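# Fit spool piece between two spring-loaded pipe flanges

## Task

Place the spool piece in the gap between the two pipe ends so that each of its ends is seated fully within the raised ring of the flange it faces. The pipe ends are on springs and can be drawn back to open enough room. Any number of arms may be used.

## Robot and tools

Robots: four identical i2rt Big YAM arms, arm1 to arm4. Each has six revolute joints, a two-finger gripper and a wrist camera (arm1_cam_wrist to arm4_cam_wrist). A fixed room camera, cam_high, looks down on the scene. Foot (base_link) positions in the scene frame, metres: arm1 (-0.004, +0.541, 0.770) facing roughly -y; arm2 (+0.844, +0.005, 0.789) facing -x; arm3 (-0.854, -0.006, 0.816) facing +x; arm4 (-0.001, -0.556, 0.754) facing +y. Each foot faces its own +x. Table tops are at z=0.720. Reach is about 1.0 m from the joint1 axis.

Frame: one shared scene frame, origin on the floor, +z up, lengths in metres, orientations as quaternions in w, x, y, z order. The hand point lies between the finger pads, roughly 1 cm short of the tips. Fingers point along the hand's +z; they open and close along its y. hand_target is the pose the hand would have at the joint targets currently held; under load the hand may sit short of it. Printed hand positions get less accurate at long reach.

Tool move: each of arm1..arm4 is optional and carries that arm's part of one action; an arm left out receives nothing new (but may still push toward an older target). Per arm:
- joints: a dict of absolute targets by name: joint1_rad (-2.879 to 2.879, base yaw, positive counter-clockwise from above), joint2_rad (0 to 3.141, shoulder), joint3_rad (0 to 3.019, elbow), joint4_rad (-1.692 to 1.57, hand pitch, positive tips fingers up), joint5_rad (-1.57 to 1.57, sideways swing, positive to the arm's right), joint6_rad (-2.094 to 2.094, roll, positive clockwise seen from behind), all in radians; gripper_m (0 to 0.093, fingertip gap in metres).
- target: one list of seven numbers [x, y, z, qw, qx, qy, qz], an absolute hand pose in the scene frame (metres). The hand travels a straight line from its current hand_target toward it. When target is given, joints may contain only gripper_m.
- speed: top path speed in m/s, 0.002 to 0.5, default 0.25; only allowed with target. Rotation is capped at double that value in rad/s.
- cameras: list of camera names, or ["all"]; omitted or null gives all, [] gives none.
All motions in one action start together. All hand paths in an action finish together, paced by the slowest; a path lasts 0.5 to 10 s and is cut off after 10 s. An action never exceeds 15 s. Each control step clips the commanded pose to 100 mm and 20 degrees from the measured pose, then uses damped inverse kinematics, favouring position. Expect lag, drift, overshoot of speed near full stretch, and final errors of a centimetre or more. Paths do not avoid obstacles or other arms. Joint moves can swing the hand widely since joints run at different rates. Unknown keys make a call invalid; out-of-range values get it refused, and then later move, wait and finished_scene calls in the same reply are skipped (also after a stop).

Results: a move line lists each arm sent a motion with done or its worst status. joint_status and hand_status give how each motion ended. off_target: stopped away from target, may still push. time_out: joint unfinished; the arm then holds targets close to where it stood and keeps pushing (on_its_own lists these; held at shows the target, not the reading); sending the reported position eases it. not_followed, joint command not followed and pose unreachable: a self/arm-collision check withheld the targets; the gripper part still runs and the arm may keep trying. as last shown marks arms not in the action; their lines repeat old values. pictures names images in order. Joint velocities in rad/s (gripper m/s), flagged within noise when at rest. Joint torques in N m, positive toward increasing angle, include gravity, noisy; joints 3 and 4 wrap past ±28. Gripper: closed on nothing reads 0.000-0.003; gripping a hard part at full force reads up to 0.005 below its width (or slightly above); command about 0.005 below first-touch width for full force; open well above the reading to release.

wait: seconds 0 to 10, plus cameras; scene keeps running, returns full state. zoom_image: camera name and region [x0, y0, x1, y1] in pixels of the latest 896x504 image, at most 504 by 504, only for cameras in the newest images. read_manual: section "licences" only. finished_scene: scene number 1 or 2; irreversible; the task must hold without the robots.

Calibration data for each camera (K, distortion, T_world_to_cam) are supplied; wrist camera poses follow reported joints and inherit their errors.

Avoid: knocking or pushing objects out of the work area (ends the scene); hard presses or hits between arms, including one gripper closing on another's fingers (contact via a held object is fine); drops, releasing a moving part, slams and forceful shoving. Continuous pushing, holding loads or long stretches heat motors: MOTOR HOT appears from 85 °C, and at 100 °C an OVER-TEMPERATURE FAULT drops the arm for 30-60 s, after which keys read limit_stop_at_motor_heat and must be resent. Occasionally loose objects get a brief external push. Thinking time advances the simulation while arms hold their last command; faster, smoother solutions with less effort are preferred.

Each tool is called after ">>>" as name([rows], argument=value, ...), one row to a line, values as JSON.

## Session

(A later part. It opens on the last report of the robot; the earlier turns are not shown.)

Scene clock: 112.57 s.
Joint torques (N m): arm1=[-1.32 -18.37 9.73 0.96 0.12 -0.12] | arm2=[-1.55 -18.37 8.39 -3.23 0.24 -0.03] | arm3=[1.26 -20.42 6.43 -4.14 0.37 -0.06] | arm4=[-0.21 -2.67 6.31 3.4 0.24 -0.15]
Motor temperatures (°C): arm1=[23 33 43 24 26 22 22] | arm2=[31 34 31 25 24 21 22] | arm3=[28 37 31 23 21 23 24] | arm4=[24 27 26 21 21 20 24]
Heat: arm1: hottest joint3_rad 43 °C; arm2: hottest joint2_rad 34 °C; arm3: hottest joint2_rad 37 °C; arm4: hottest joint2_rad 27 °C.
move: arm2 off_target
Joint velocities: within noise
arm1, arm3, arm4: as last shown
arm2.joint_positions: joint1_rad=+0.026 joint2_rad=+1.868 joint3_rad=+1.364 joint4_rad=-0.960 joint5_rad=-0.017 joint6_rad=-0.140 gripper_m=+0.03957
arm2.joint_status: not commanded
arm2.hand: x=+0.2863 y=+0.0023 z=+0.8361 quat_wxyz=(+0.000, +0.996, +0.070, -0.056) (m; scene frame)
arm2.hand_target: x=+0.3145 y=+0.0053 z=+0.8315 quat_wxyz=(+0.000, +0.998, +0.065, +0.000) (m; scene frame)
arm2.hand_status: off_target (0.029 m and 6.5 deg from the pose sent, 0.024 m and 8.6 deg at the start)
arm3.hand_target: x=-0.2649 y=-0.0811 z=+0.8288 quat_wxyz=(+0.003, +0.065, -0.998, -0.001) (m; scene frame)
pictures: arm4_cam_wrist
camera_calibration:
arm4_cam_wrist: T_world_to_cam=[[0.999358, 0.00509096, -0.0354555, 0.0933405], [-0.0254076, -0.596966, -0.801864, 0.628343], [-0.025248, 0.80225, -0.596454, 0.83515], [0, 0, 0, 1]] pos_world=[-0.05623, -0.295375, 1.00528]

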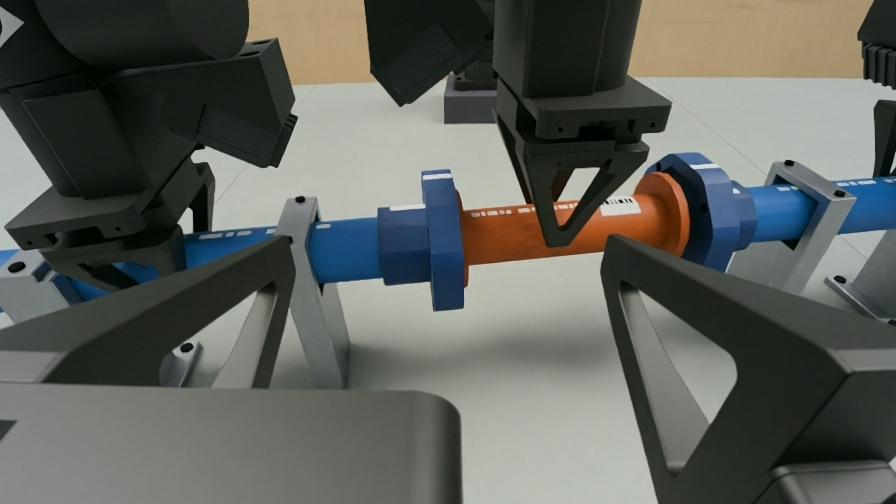

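>>> move(arm2={"target":[0.292,0.003,0.831,0,0.9979,0.065,0],"speed":0.05}, cameras=["arm4_cam_wrist"])

>>> zoom_image(camera="arm4_cam_wrist", region=[620, 130, 780, 290])

>>> zoom_image(camera="arm4_cam_wrist", region=[400, 150, 520, 320])

Scene clock: 116.07 s.
Joint torques (N m): arm1=[-2.14 -18.61 9.58 0.9 0.11 -0.11] | arm2=[-1.44 -17.67 10.11 -2.03 0.14 0] | arm3=[1.26 -20.37 6.43 -4.14 0.34 -0.05] | arm4=[0.15 -2.55 6.3 3.44 0.23 -0.17]
Motor temperatures (°C): arm1=[23 34 43 24 26 22 22] | arm2=[31 34 31 25 23 21 22] | arm3=[28 36 31 23 21 23 24] | arm4=[24 27 26 21 21 20 24]
Heat: arm1: hottest joint3_rad 43 °C; arm2: hottest joint2_rad 34 °C; arm3: hottest joint2_rad 36 °C; arm4: hottest joint2_rad 27 °C.
move: arm2 off_target
Joint velocities: within noise
arm1, arm3, arm4: as last shown
arm2.joint_positions: joint1_rad=+0.027 joint2_rad=+1.905 joint3_rad=+1.422 joint4_rad=-1.023 joint5_rad=-0.013 joint6_rad=-0.138 gripper_m=+0.03957
arm2.joint_status: not commanded
arm2.hand: x=+0.2800 y=+0.0022 z=+0.8358 quat_wxyz=(-0.001, +0.997, +0.070, -0.035) (m; scene frame)
arm2.hand_target: x=+0.2922 y=+0.0037 z=+0.8311 quat_wxyz=(-0.001, +0.998, +0.065, +0.000) (m; scene frame)
arm2.hand_status: off_target (0.013 m and 4.1 deg from the pose sent, 0.008 m and 6.5 deg at the start)
pictures: arm4_cam_wrist
camera_calibration:
arm4_cam_wrist: T_world_to_cam=[[0.999358, 0.00509096, -0.0354555, 0.0933405], [-0.0254076, -0.596966, -0.801864, 0.628343], [-0.025248, 0.80225, -0.596454, 0.83515], [0, 0, 0, 1]] pos_world=[-0.05623, -0.295375, 1.00528]

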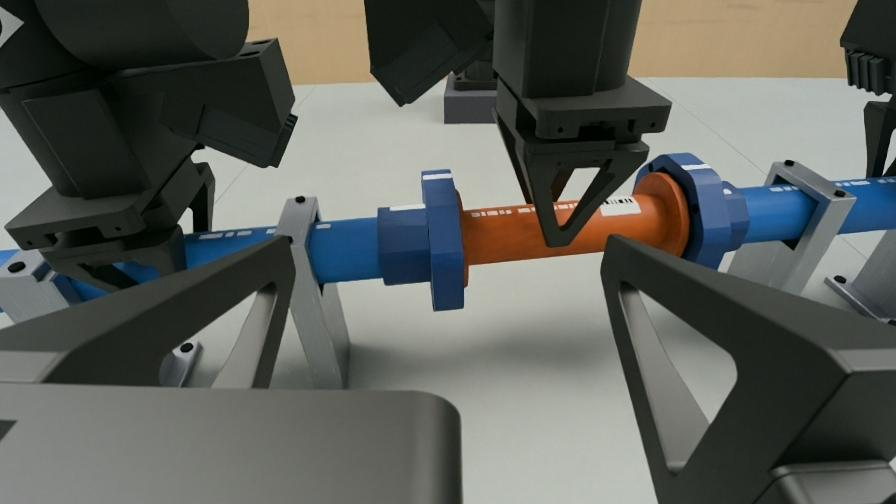

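Scaled by 3.150 from the camera's 896x504 image, which has a finer 1280x720 frame.

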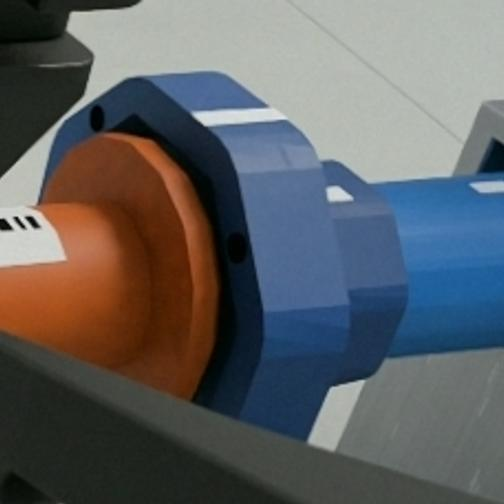

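Scaled by 2.965 from the camera's 896x504 image, which has a finer 1280x720 frame.

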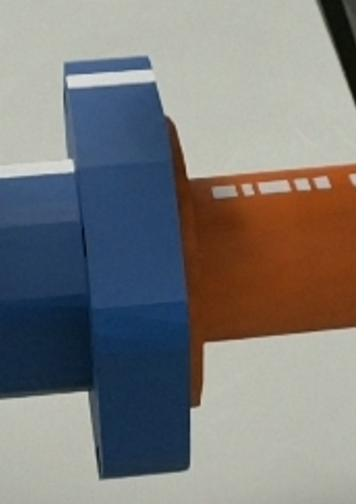

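>>> move(arm2={"target":[0.272,0.0005,0.831,0,0.9979,0.065,0],"speed":0.05}, cameras=["arm4_cam_wrist"])

>>> zoom_image(camera="arm4_cam_wrist", region=[620, 130, 780, 290])

>>> zoom_image(camera="arm4_cam_wrist", region=[400, 150, 520, 320])

Scene clock: 119.10 s.
Joint torques (N m): arm1=[-1.32 -18.14 9.54 0.81 0.07 -0.15] | arm2=[-1.2 -17.14 11.66 -0.76 0.04 -0.02] | arm3=[1.38 -20.48 6.43 -4.12 0.35 -0.08] | arm4=[0.26 -2.96 6.32 3.34 0.24 -0.16]
Motor temperatures (°C): arm1=[23 34 43 24 26 22 22] | arm2=[31 33 32 25 23 21 22] | arm3=[28 36 31 23 21 23 24] | arm4=[24 27 26 21 21 20 24]
Heat: arm1: hottest joint3_rad 43 °C; arm2: hottest joint2_rad 33 °C; arm3: hottest joint2_rad 36 °C; arm4: hottest joint2_rad 27 °C.
move: arm2 done
Joint velocities: within noise
arm1.joint_positions: joint1_rad=+0.040 joint2_rad=+1.975 joint3_rad=+1.624 joint4_rad=-1.245 joint5_rad=+0.004 joint6_rad=+1.431 gripper_m=+0.03374
arm1.joint_status: not commanded
arm1.hand: x=-0.0087 y=-0.0452 z=+0.8445 quat_wxyz=(+0.013, -0.998, -0.067, +0.002) (m; scene frame)
arm1.hand_target: x=-0.0140 y=-0.0519 z=+0.8495 quat_wxyz=(+0.001, -0.998, -0.068, +0.004) (m; scene frame)
arm1.hand_status: not commanded
arm2.joint_positions: joint1_rad=+0.030 joint2_rad=+1.938 joint3_rad=+1.478 joint4_rad=-1.086 joint5_rad=-0.010 joint6_rad=-0.137 gripper_m=+0.03957
arm2.joint_status: not commanded
arm2.hand: x=+0.2753 y=+0.0010 z=+0.8361 quat_wxyz=(-0.001, +0.997, +0.070, -0.015) (m; scene frame)
arm2.hand_target: x=+0.2722 y=+0.0003 z=+0.8312 quat_wxyz=(-0.001, +0.998, +0.067, -0.001) (m; scene frame)
arm2.hand_status: done (0.006 m and 1.8 deg from the pose sent, 0.010 m and 4.1 deg at the start)
arm3, arm4: as last shown
arm3.hand_target: x=-0.2649 y=-0.0811 z=+0.8291 quat_wxyz=(+0.003, +0.065, -0.998, -0.001) (m; scene frame)
pictures: arm4_cam_wrist
camera_calibration:
arm4_cam_wrist: T_world_to_cam=[[0.999358, 0.00509096, -0.0354555, 0.0933405], [-0.0254076, -0.596966, -0.801864, 0.628343], [-0.025248, 0.80225, -0.596454, 0.83515], [0, 0, 0, 1]] pos_world=[-0.05623, -0.295375, 1.00528]

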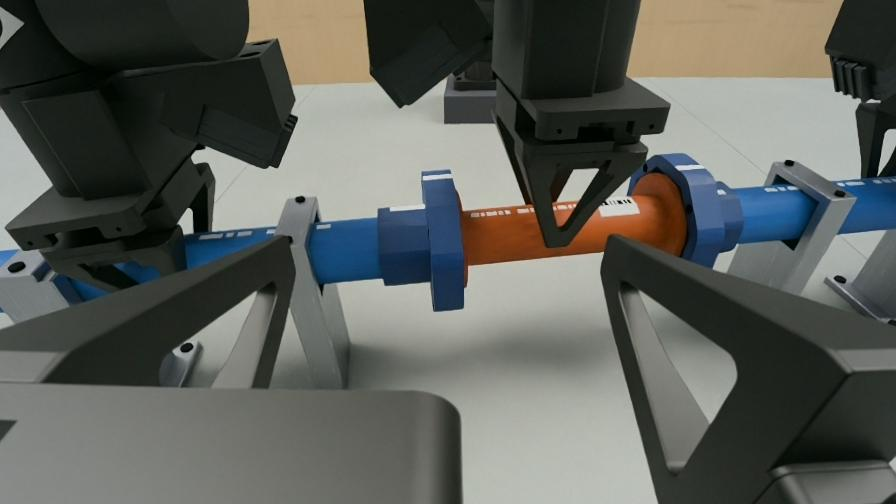

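Scaled by 3.150 from the camera's 896x504 image, which has a finer 1280x720 frame.

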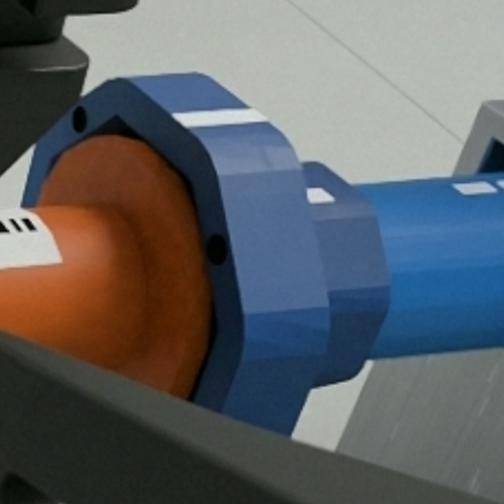

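Scaled by 2.965 from the camera's 896x504 image, which has a finer 1280x720 frame.

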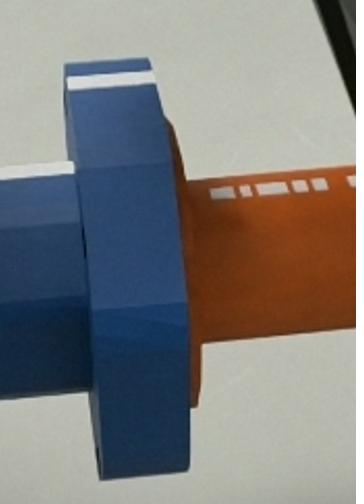

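>>> move(arm3={"target":[-0.235,-0.0785,0.831,0,-0.065,0.9979,0],"speed":0.05}, cameras=["arm4_cam_wrist"])

>>> zoom_image(camera="arm4_cam_wrist", region=[620, 130, 780, 290])

>>> zoom_image(camera="arm4_cam_wrist", region=[400, 150, 520, 320])

Scene clock: 122.23 s.
Joint torques (N m): arm1=[-1.44 -18.67 9.94 0.8 0.26 -0.15] | arm2=[-1.14 -17.2 11.56 -0.76 0.04 -0.01] | arm3=[1.96 -19.84 8.91 -2.15 0.38 0.02] | arm4=[0.03 -2.78 6.28 3.41 0.24 -0.13]
Motor temperatures (°C): arm1=[23 34 43 24 26 22 22] | arm2=[31 33 32 24 23 21 22] | arm3=[28 36 32 23 21 23 24] | arm4=[24 27 26 21 21 20 24]
Heat: arm1: hottest joint3_rad 43 °C; arm2: hottest joint2_rad 33 °C; arm3: hottest joint2_rad 36 °C; arm4: hottest joint2_rad 27 °C.
move: arm3 off_target
Joint velocities: within noise
arm1.joint_positions: joint1_rad=+0.042 joint2_rad=+1.976 joint3_rad=+1.622 joint4_rad=-1.245 joint5_rad=-0.001 joint6_rad=+1.436 gripper_m=+0.03374
arm1.joint_status: not commanded
arm1.hand: x=-0.0070 y=-0.0445 z=+0.8430 quat_wxyz=(+0.014, -0.998, -0.065, +0.000) (m; scene frame)
arm1.hand_target: x=-0.0144 y=-0.0520 z=+0.8499 quat_wxyz=(+0.001, -0.998, -0.065, +0.004) (m; scene frame)
arm1.hand_status: not commanded
arm2.joint_positions: joint1_rad=+0.030 joint2_rad=+1.940 joint3_rad=+1.479 joint4_rad=-1.086 joint5_rad=-0.010 joint6_rad=-0.137 gripper_m=+0.03957
arm2.joint_status: not commanded
arm2.hand: x=+0.2748 y=+0.0010 z=+0.8358 quat_wxyz=(-0.001, +0.997, +0.070, -0.015) (m; scene frame)
arm2.hand_target: x=+0.2723 y=+0.0004 z=+0.8309 quat_wxyz=(-0.001, +0.998, +0.067, +0.000) (m; scene frame)
arm2.hand_status: not commanded
arm3.joint_positions: joint1_rad=-0.123 joint2_rad=+2.094 joint3_rad=+1.662 joint4_rad=-1.077 joint5_rad=-0.012 joint6_rad=-0.243 gripper_m=+0.03982
arm3.joint_status: not commanded
arm3.hand: x=-0.2266 y=-0.0790 z=+0.8358 quat_wxyz=(-0.031, +0.062, -0.998, +0.000) (m; scene frame)
arm3.hand_target: x=-0.2353 y=-0.0794 z=+0.8308 quat_wxyz=(-0.001, +0.064, -0.998, +0.000) (m; scene frame)
arm3.hand_status: off_target (0.010 m and 3.6 deg from the pose sent, 0.006 m and 6.8 deg at the start)
arm4.joint_positions: joint1_rad=+0.326 joint2_rad=+1.115 joint3_rad=+0.106 joint4_rad=+0.983 joint5_rad=+0.301 joint6_rad=+0.021 gripper_m=+0.09396
arm4.joint_status: not commanded
arm4.hand: x=-0.0594 y=-0.1996 z=+0.9254 quat_wxyz=(-0.490, +0.503, -0.508, -0.498) (m; scene frame)
arm4.hand_target: x=-0.0587 y=-0.2001 z=+0.9281 quat_wxyz=(-0.498, +0.502, -0.502, -0.498) (m; scene frame)
arm4.hand_status: not commanded
pictures: arm4_cam_wrist
camera_calibration:
arm4_cam_wrist: T_world_to_cam=[[0.999358, 0.00509096, -0.0354555, 0.0933405], [-0.0254076, -0.596966, -0.801864, 0.628343], [-0.025248, 0.80225, -0.596454, 0.83515], [0, 0, 0, 1]] pos_world=[-0.05623, -0.295375, 1.00528]

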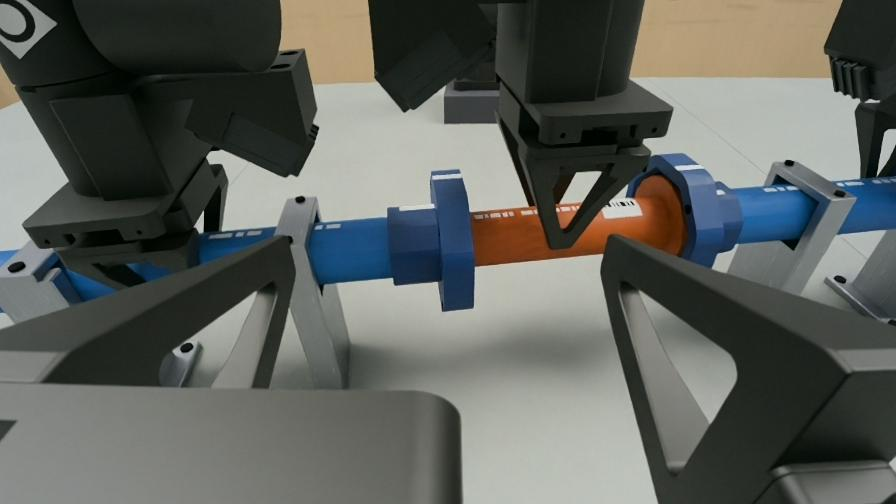

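Scaled by 3.150 from the camera's 896x504 image, which has a finer 1280x720 frame.

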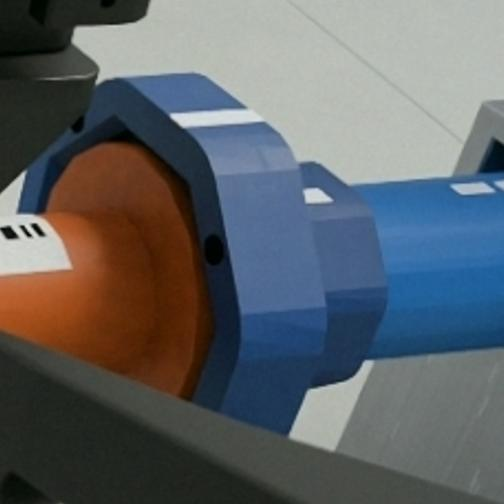

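Scaled by 2.965 from the camera's 896x504 image, which has a finer 1280x720 frame.

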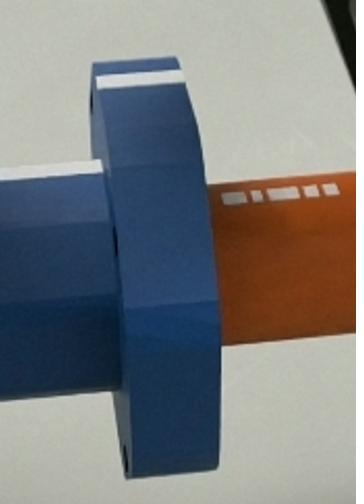

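>>> move(arm2={"target":[0.258,-0.0015,0.834,0,0.9979,0.065,0],"speed":0.05}, arm3={"target":[-0.208,-0.075,0.834,0,-0.065,0.9979,0],"speed":0.05}, cameras=["arm4_cam_wrist"])

>>> zoom_image(camera="arm4_cam_wrist", region=[620, 130, 780, 290])

>>> zoom_image(camera="arm4_cam_wrist", region=[400, 150, 520, 320])

Scene clock: 125.63 s.
Joint torques (N m): arm1=[-1.67 -17.79 9.8 0.66 0.29 -0.13] | arm2=[-0.97 -17.08 12.93 -0.05 -0.04 0.04] | arm3=[2.02 -21.66 7.24 0.49 -0.03 0.02] | arm4=[0.09 -2.55 6.32 3.41 0.23 -0.17]
Motor temperatures (°C): arm1=[23 34 42 24 26 22 22] | arm2=[31 33 33 24 23 21 22] | arm3=[28 36 32 23 21 23 24] | arm4=[24 27 26 21 21 20 24]
Heat: arm1: hottest joint3_rad 42 °C; arm2: hottest joint2_rad 33 °C; arm3: hottest joint2_rad 36 °C; arm4: hottest joint2_rad 27 °C.
move: arm2 off_target; arm3 not_followed
Joint velocities: within noise
arm1.joint_positions: joint1_rad=+0.043 joint2_rad=+1.976 joint3_rad=+1.622 joint4_rad=-1.245 joint5_rad=-0.002 joint6_rad=+1.437 gripper_m=+0.03374
arm1.joint_status: not commanded
arm1.hand: x=-0.0058 y=-0.0445 z=+0.8430 quat_wxyz=(+0.014, -0.998, -0.065, -0.001) (m; scene frame)
arm1.hand_target: x=-0.0135 y=-0.0520 z=+0.8499 quat_wxyz=(+0.001, -0.998, -0.065, +0.004) (m; scene frame)
arm1.hand_status: not commanded
arm2.joint_positions: joint1_rad=+0.032 joint2_rad=+1.964 joint3_rad=+1.519 joint4_rad=-1.143 joint5_rad=-0.005 joint6_rad=-0.135 gripper_m=+0.03957
arm2.joint_status: not commanded
arm2.hand: x=+0.2744 y=+0.0009 z=+0.8361 quat_wxyz=(-0.002, +0.998, +0.070, +0.006) (m; scene frame)
arm2.hand_target: x=+0.2604 y=-0.0006 z=+0.8340 quat_wxyz=(-0.002, +0.998, +0.065, +0.004) (m; scene frame)
arm2.hand_status: off_target (0.017 m and 1.0 deg from the pose sent, 0.017 m and 1.8 deg at the start)
arm3.joint_positions: joint1_rad=-0.121 joint2_rad=+2.126 joint3_rad=+1.718 joint4_rad=-1.157 joint5_rad=-0.010 joint6_rad=-0.243 gripper_m=+0.03982
arm3.joint_status: not commanded
arm3.hand: x=-0.2269 y=-0.0782 z=+0.8357 quat_wxyz=(-0.004, +0.063, -0.998, -0.004) (m; scene frame)
arm3.hand_target: x=-0.2269 y=-0.0782 z=+0.8357 quat_wxyz=(-0.004, +0.063, -0.998, -0.004) (m; scene frame)
arm3.hand_status: not_followed (0.019 m and 0.7 deg from the pose sent, 0.019 m and 3.6 deg at the start)
arm4: as last shown
pictures: arm4_cam_wrist
pose unreachable (arm3 arm): on one or more control steps of this call this arm could not follow its commanded pose, so it was not sent that pose on those steps. On the call's last step it was still not sent that pose. It may still have moved: this result reports where it is.
cause: moving toward the commanded pose would bring a part of the arm too close to another arm (this arm's wrist (the part past joint 4) and the arm1 arm's wrist camera, at the place that arm is still heading or pushing toward).
camera_calibration:
arm4_cam_wrist: T_world_to_cam=[[0.999358, 0.00509096, -0.0354555, 0.0933405], [-0.0254076, -0.596966, -0.801864, 0.628343], [-0.025248, 0.80225, -0.596454, 0.83515], [0, 0, 0, 1]] pos_world=[-0.05623, -0.295375, 1.00528]

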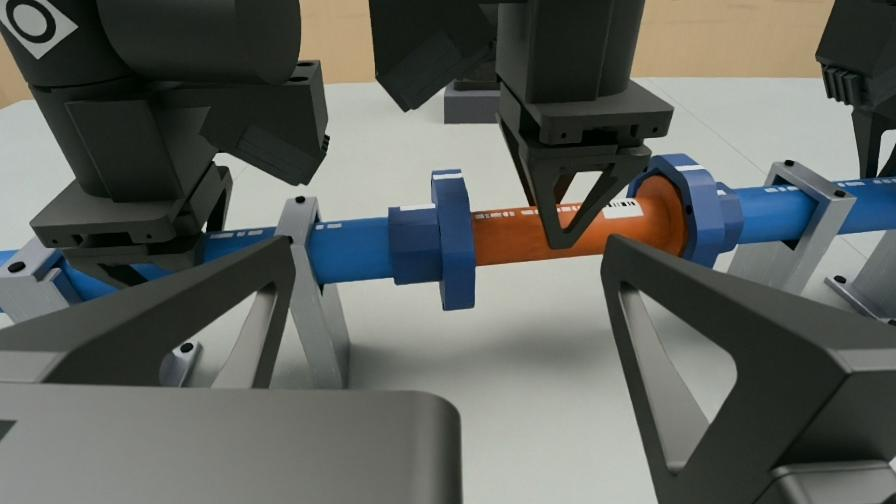

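Scaled by 3.150 from the camera's 896x504 image, which has a finer 1280x720 frame.

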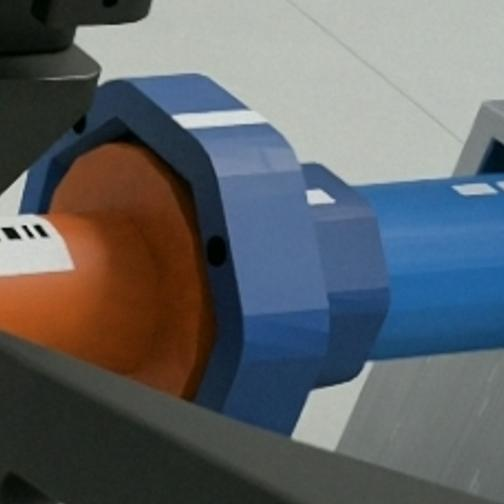

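Scaled by 2.965 from the camera's 896x504 image, which has a finer 1280x720 frame.

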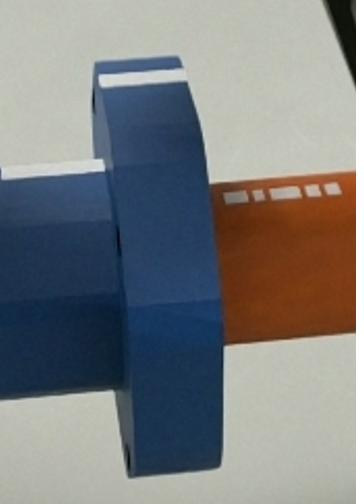

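>>> move(arm2={"joints":{"gripper_m":0.08}}, arm3={"joints":{"gripper_m":0.08}}, cameras=[])

>>> move(arm1={"joints":{"gripper_m":0.045}}, cameras=["arm4_cam_wrist"])

>>> zoom_image(camera="arm4_cam_wrist", region=[620, 130, 780, 290])

>>> zoom_image(camera="arm4_cam_wrist", region=[400, 150, 520, 320])

Scene clock: 128.33 s.
Joint torques (N m): arm1=[-1.26 -18.84 9.91 0.95 0.32 -0.14] | arm2=[-1.14 -18.9 12.77 -0.06 -0.06 0] | arm3=[1.73 -21.54 7.23 0.46 -0.04 0.04] | arm4=[0.09 -2.9 6.24 3.37 0.23 -0.15]
Motor temperatures (°C): arm1=[23 34 41 24 26 22 22] | arm2=[31 32 34 24 23 21 22] | arm3=[28 36 32 23 21 23 24] | arm4=[24 27 26 21 21 20 24]
Heat: arm1: hottest joint3_rad 41 °C; arm2: hottest joint3_rad 34 °C; arm3: hottest joint2_rad 36 °C; arm4: hottest joint2_rad 27 °C.
move: arm2 done; arm3 done
Joint velocities: within noise
arm1, arm4: as last shown
arm1.hand_target: x=-0.0136 y=-0.0520 z=+0.8499 quat_wxyz=(+0.001, -0.998, -0.065, +0.004) (m; scene frame)
arm2.joint_positions: joint1_rad=+0.032 joint2_rad=+1.981 joint3_rad=+1.519 joint4_rad=-1.144 joint5_rad=-0.005 joint6_rad=-0.132 gripper_m=+0.07989
arm2.joint_status: all done
arm2.hand: x=+0.2763 y=+0.0010 z=+0.8268 quat_wxyz=(-0.001, +0.998, +0.069, +0.015) (m; scene frame)
arm2.hand_target: x=+0.2610 y=-0.0006 z=+0.8339 quat_wxyz=(-0.002, +0.998, +0.065, +0.005) (m; scene frame)
arm2.hand_status: not commanded
arm3.joint_positions: joint1_rad=-0.123 joint2_rad=+2.127 joint3_rad=+1.718 joint4_rad=-1.164 joint5_rad=-0.003 joint6_rad=-0.243 gripper_m=+0.07989
arm3.joint_status: all done
arm3.hand: x=-0.2292 y=-0.0803 z=+0.8348 quat_wxyz=(+0.001, +0.062, -0.998, -0.001) (m; scene frame)
arm3.hand_target: x=-0.2292 y=-0.0802 z=+0.8348 quat_wxyz=(+0.001, +0.062, -0.998, -0.001) (m; scene frame)
arm3.hand_status: not commanded
pictures: none
No camera images: "cameras" was empty.

Scene clock: 128.90 s.
Joint torques (N m): arm1=[-1.03 -18.84 9.81 0.83 0.12 -0.11] | arm2=[-0.85 -18.84 12.75 -0.06 -0.05 0] | arm3=[1.67 -21.36 7.28 0.4 -0.03 0.04] | arm4=[0.03 -2.61 6.28 3.36 0.23 -0.15]
Motor temperatures (°C): arm1=[23 34 41 24 26 22 22] | arm2=[31 32 34 24 23 21 22] | arm3=[28 36 32 23 21 23 24] | arm4=[24 27 26 21 21 20 24]
Heat: arm1: hottest joint3_rad 41 °C; arm2: hottest joint3_rad 34 °C; arm3: hottest joint2_rad 36 °C; arm4: hottest joint2_rad 27 °C.
move: arm1 done
Joint velocities: within noise
arm1.joint_positions: joint1_rad=+0.036 joint2_rad=+1.975 joint3_rad=+1.622 joint4_rad=-1.245 joint5_rad=+0.002 joint6_rad=+1.437 gripper_m=+0.04485
arm1.joint_status: all done
arm1.hand: x=-0.0111 y=-0.0446 z=+0.8439 quat_wxyz=(+0.014, -0.998, -0.062, +0.001) (m; scene frame)
arm1.hand_target: x=-0.0165 y=-0.0519 z=+0.8501 quat_wxyz=(+0.001, -0.998, -0.063, +0.004) (m; scene frame)
arm1.hand_status: not commanded
arm2, arm3, arm4: as last shown
arm2.joint_positions: joint1_rad=+0.032 joint2_rad=+1.981 joint3_rad=+1.519 joint4_rad=-1.144 joint5_rad=-0.005 joint6_rad=-0.132 gripper_m=+0.07994
arm3.joint_positions: joint1_rad=-0.123 joint2_rad=+2.127 joint3_rad=+1.718 joint4_rad=-1.164 joint5_rad=-0.003 joint6_rad=-0.243 gripper_m=+0.07994
pictures: arm4_cam_wrist
camera_calibration:
arm4_cam_wrist: T_world_to_cam=[[0.999358, 0.00509096, -0.0354555, 0.0933405], [-0.0254076, -0.596966, -0.801864, 0.628343], [-0.025248, 0.80225, -0.596454, 0.83515], [0, 0, 0, 1]] pos_world=[-0.05623, -0.295375, 1.00528]

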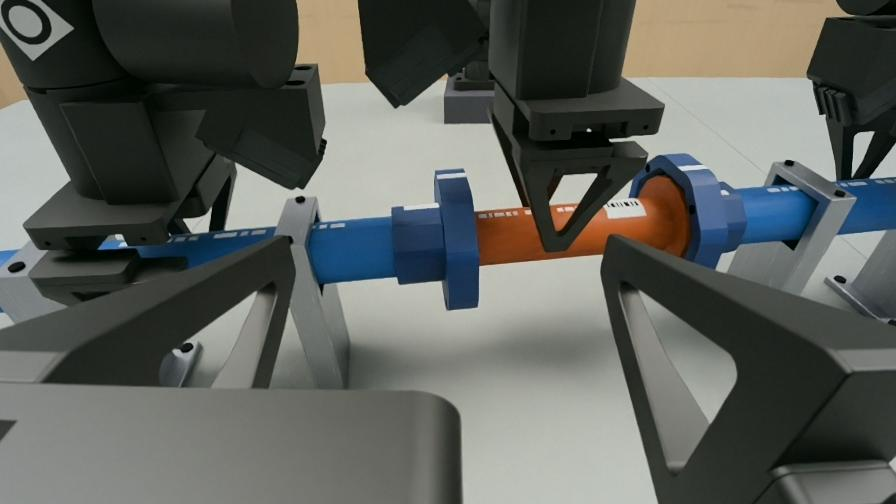

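Scaled by 3.150 from the camera's 896x504 image, which has a finer 1280x720 frame.

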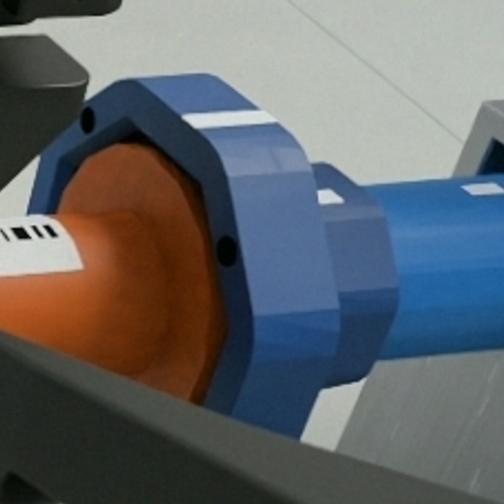

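Scaled by 2.965 from the camera's 896x504 image, which has a finer 1280x720 frame.

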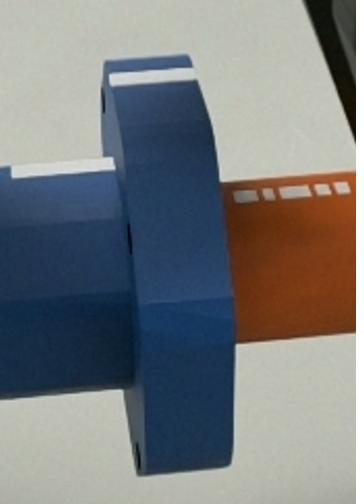

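>>> move(arm1={"joints":{"gripper_m":0.09}}, arm2={"target":[0.278,0.001,0.95,0,0.9979,0.065,0],"speed":0.2}, arm3={"target":[-0.24,-0.080,0.95,0,-0.065,0.9979,0],"speed":0.2}, cameras=["arm4_cam_wrist"])

>>> move(arm1={"target":[-0.0165,-0.055,0.96,0,0.998,0.063,0],"speed":0.15}, cameras=["arm4_cam_wrist","cam_high"])

>>> zoom_image(camera="arm4_cam_wrist", region=[390, 120, 790, 340])

>>> zoom_image(camera="cam_high", region=[380, 170, 470, 330])

Scene clock: 132.33 s.
Joint torques (N m): arm1=[-2.08 -18.55 9.8 0.84 0.17 -0.12] | arm2=[-1.55 -18.43 13.31 -0.09 -0.12 -0.05] | arm3=[1.67 -19.84 11.52 -0.08 0.05 -0.01] | arm4=[0.09 -2.55 6.26 3.38 0.24 -0.14]
Motor temperatures (°C): arm1=[23 34 41 24 26 22 22] | arm2=[31 33 35 24 23 21 21] | arm3=[28 36 33 23 21 23 23] | arm4=[24 27 26 21 21 20 24]
Heat: arm1: hottest joint3_rad 41 °C; arm2: hottest joint3_rad 35 °C; arm3: hottest joint2_rad 36 °C; arm4: hottest joint2_rad 27 °C.
move: arm1 done; arm2 off_target; arm3 off_target
Joint velocities: within noise
arm1.joint_positions: joint1_rad=+0.040 joint2_rad=+1.975 joint3_rad=+1.622 joint4_rad=-1.245 joint5_rad=+0.002 joint6_rad=+1.437 gripper_m=+0.08987
arm1.joint_status: all done
arm1.hand: x=-0.0084 y=-0.0446 z=+0.8439 quat_wxyz=(+0.014, -0.998, -0.064, +0.001) (m; scene frame)
arm1.hand_target: x=-0.0138 y=-0.0520 z=+0.8501 quat_wxyz=(+0.001, -0.998, -0.065, +0.004) (m; scene frame)
arm1.hand_status: not commanded
arm2.joint_positions: joint1_rad=+0.032 joint2_rad=+1.849 joint3_rad=+1.626 joint4_rad=-1.377 joint5_rad=-0.007 joint6_rad=-0.132 gripper_m=+0.07994
arm2.joint_status: not commanded
arm2.hand: x=+0.2886 y=-0.0003 z=+0.9379 quat_wxyz=(-0.001, +0.998, +0.069, +0.012) (m; scene frame)
arm2.hand_target: x=+0.2767 y=+0.0012 z=+0.9503 quat_wxyz=(-0.001, +0.998, +0.065, -0.001) (m; scene frame)
arm2.hand_status: off_target (0.016 m and 1.5 deg from the pose sent, 0.123 m and 1.8 deg at the start)
arm3.joint_positions: joint1_rad=-0.123 joint2_rad=+1.992 joint3_rad=+1.781 joint4_rad=-1.385 joint5_rad=-0.003 joint6_rad=-0.243 gripper_m=+0.07994
arm3.joint_status: not commanded
arm3.hand: x=-0.2525 y=-0.0775 z=+0.9388 quat_wxyz=(+0.012, +0.062, -0.998, -0.004) (m; scene frame)
arm3.hand_target: x=-0.2393 y=-0.0801 z=+0.9506 quat_wxyz=(-0.001, +0.065, -0.998, +0.000) (m; scene frame)
arm3.hand_status: off_target (0.017 m and 1.5 deg from the pose sent, 0.116 m and 0.4 deg at the start)
arm4: as last shown
pictures: arm4_cam_wrist
camera_calibration:
arm4_cam_wrist: T_world_to_cam=[[0.999358, 0.00509096, -0.0354555, 0.0933405], [-0.0254076, -0.596966, -0.801864, 0.628343], [-0.025248, 0.80225, -0.596454, 0.83515], [0, 0, 0, 1]] pos_world=[-0.05623, -0.295375, 1.00528]

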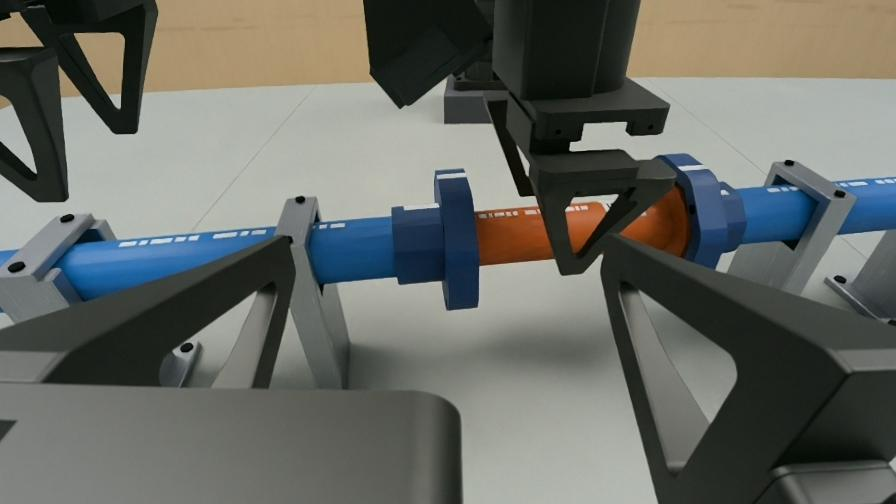

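Scene clock: 133.83 s.
Joint torques (N m): arm1=[-0.85 -18.32 13.08 0.14 -0.18 -0.12] | arm2=[-1.79 -18.37 13.33 -0.09 -0.12 -0.04] | arm3=[1.96 -19.84 11.47 -0.09 0.05 -0.03] | arm4=[0.32 -2.78 6.32 3.36 0.23 -0.15]
Motor temperatures (°C): arm1=[23 34 41 24 26 22 22] | arm2=[31 33 36 24 23 21 21] | arm3=[28 36 34 23 21 23 23] | arm4=[24 27 26 21 21 20 24]
Heat: arm1: hottest joint3_rad 41 °C; arm2: hottest joint3_rad 36 °C; arm3: hottest joint2_rad 36 °C; arm4: hottest joint2_rad 27 °C.
move: arm1 off_target
Joint velocities: within noise
arm1.joint_positions: joint1_rad=+0.034 joint2_rad=+1.912 joint3_rad=+1.802 joint4_rad=-1.488 joint5_rad=+0.002 joint6_rad=+1.434 gripper_m=+0.08987
arm1.joint_status: not commanded
arm1.hand: x=-0.0118 y=-0.0448 z=+0.9465 quat_wxyz=(+0.014, -0.998, -0.062, +0.001) (m; scene frame)
arm1.hand_target: x=-0.0164 y=-0.0556 z=+0.9594 quat_wxyz=(+0.000, -0.998, -0.064, +0.000) (m; scene frame)
arm1.hand_status: off_target (0.018 m and 1.7 deg from the pose sent, 0.117 m and 1.6 deg at the start)
arm2, arm3, arm4: as last shown
arm2.hand_target: x=+0.2766 y=+0.0012 z=+0.9503 quat_wxyz=(-0.001, +0.998, +0.065, -0.001) (m; scene frame)
pictures: arm4_cam_wrist, cam_high
camera_calibration:
arm4_cam_wrist: T_world_to_cam=[[0.999358, 0.00509096, -0.0354555, 0.0933405], [-0.0254076, -0.596966, -0.801864, 0.628343], [-0.025248, 0.80225, -0.596454, 0.83515], [0, 0, 0, 1]] pos_world=[-0.05623, -0.295375, 1.00528]

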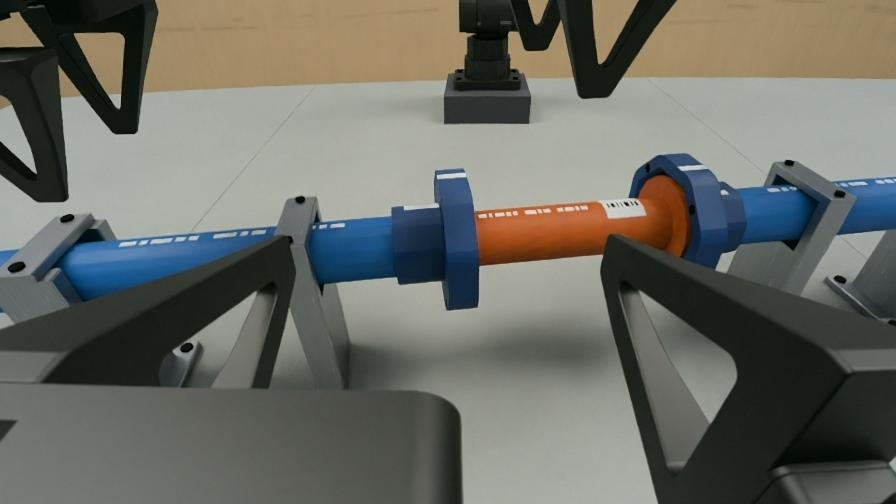

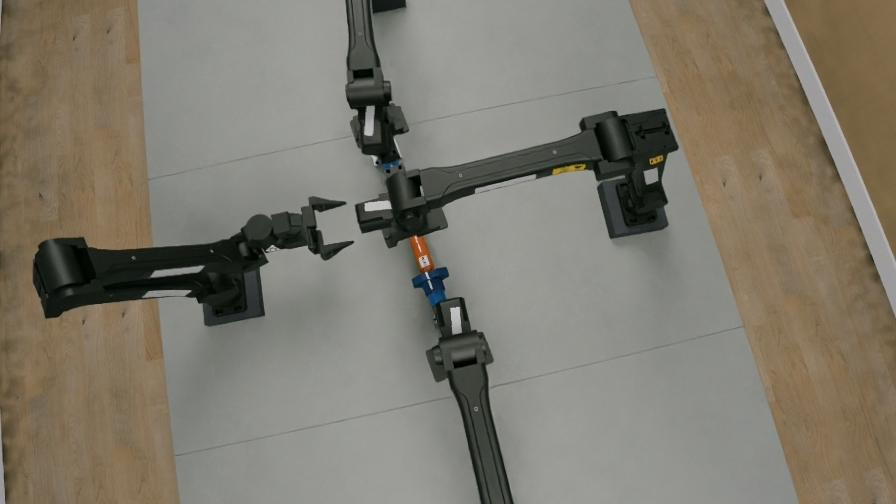

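Scaled by 1.260 from the camera's 896x504 image, which has a finer 1280x720 frame.

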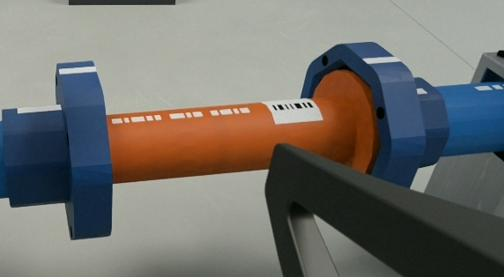

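Scaled by 3.150 from the camera's 896x504 image, which has a finer 1280x720 frame.

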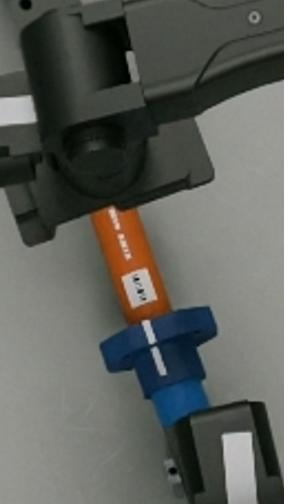

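>>> zoom_image(camera="arm4_cam_wrist", region=[620, 130, 780, 290])

>>> zoom_image(camera="arm4_cam_wrist", region=[400, 150, 520, 320])

Scaled by 3.150 from the camera's 896x504 image, which has a finer 1280x720 frame.

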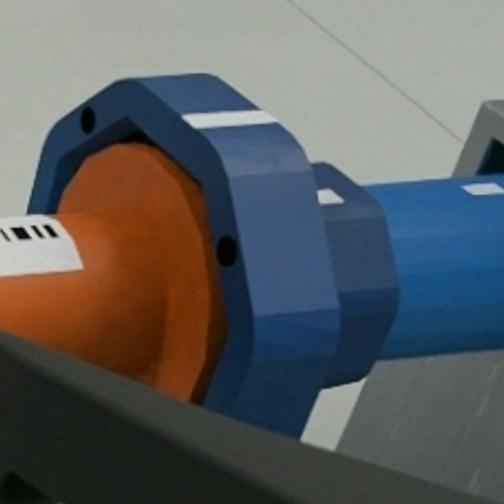

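Scaled by 2.965 from the camera's 896x504 image, which has a finer 1280x720 frame.

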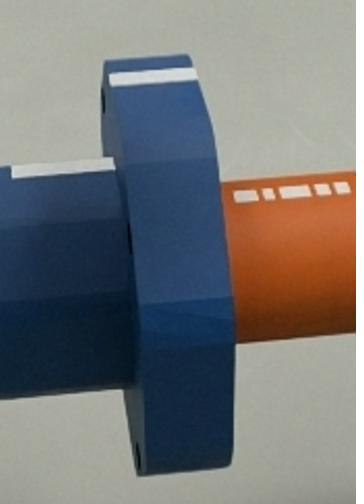

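Seated on both ends.

>>> finished_scene(scene=2)

The scene is finished: the task was done.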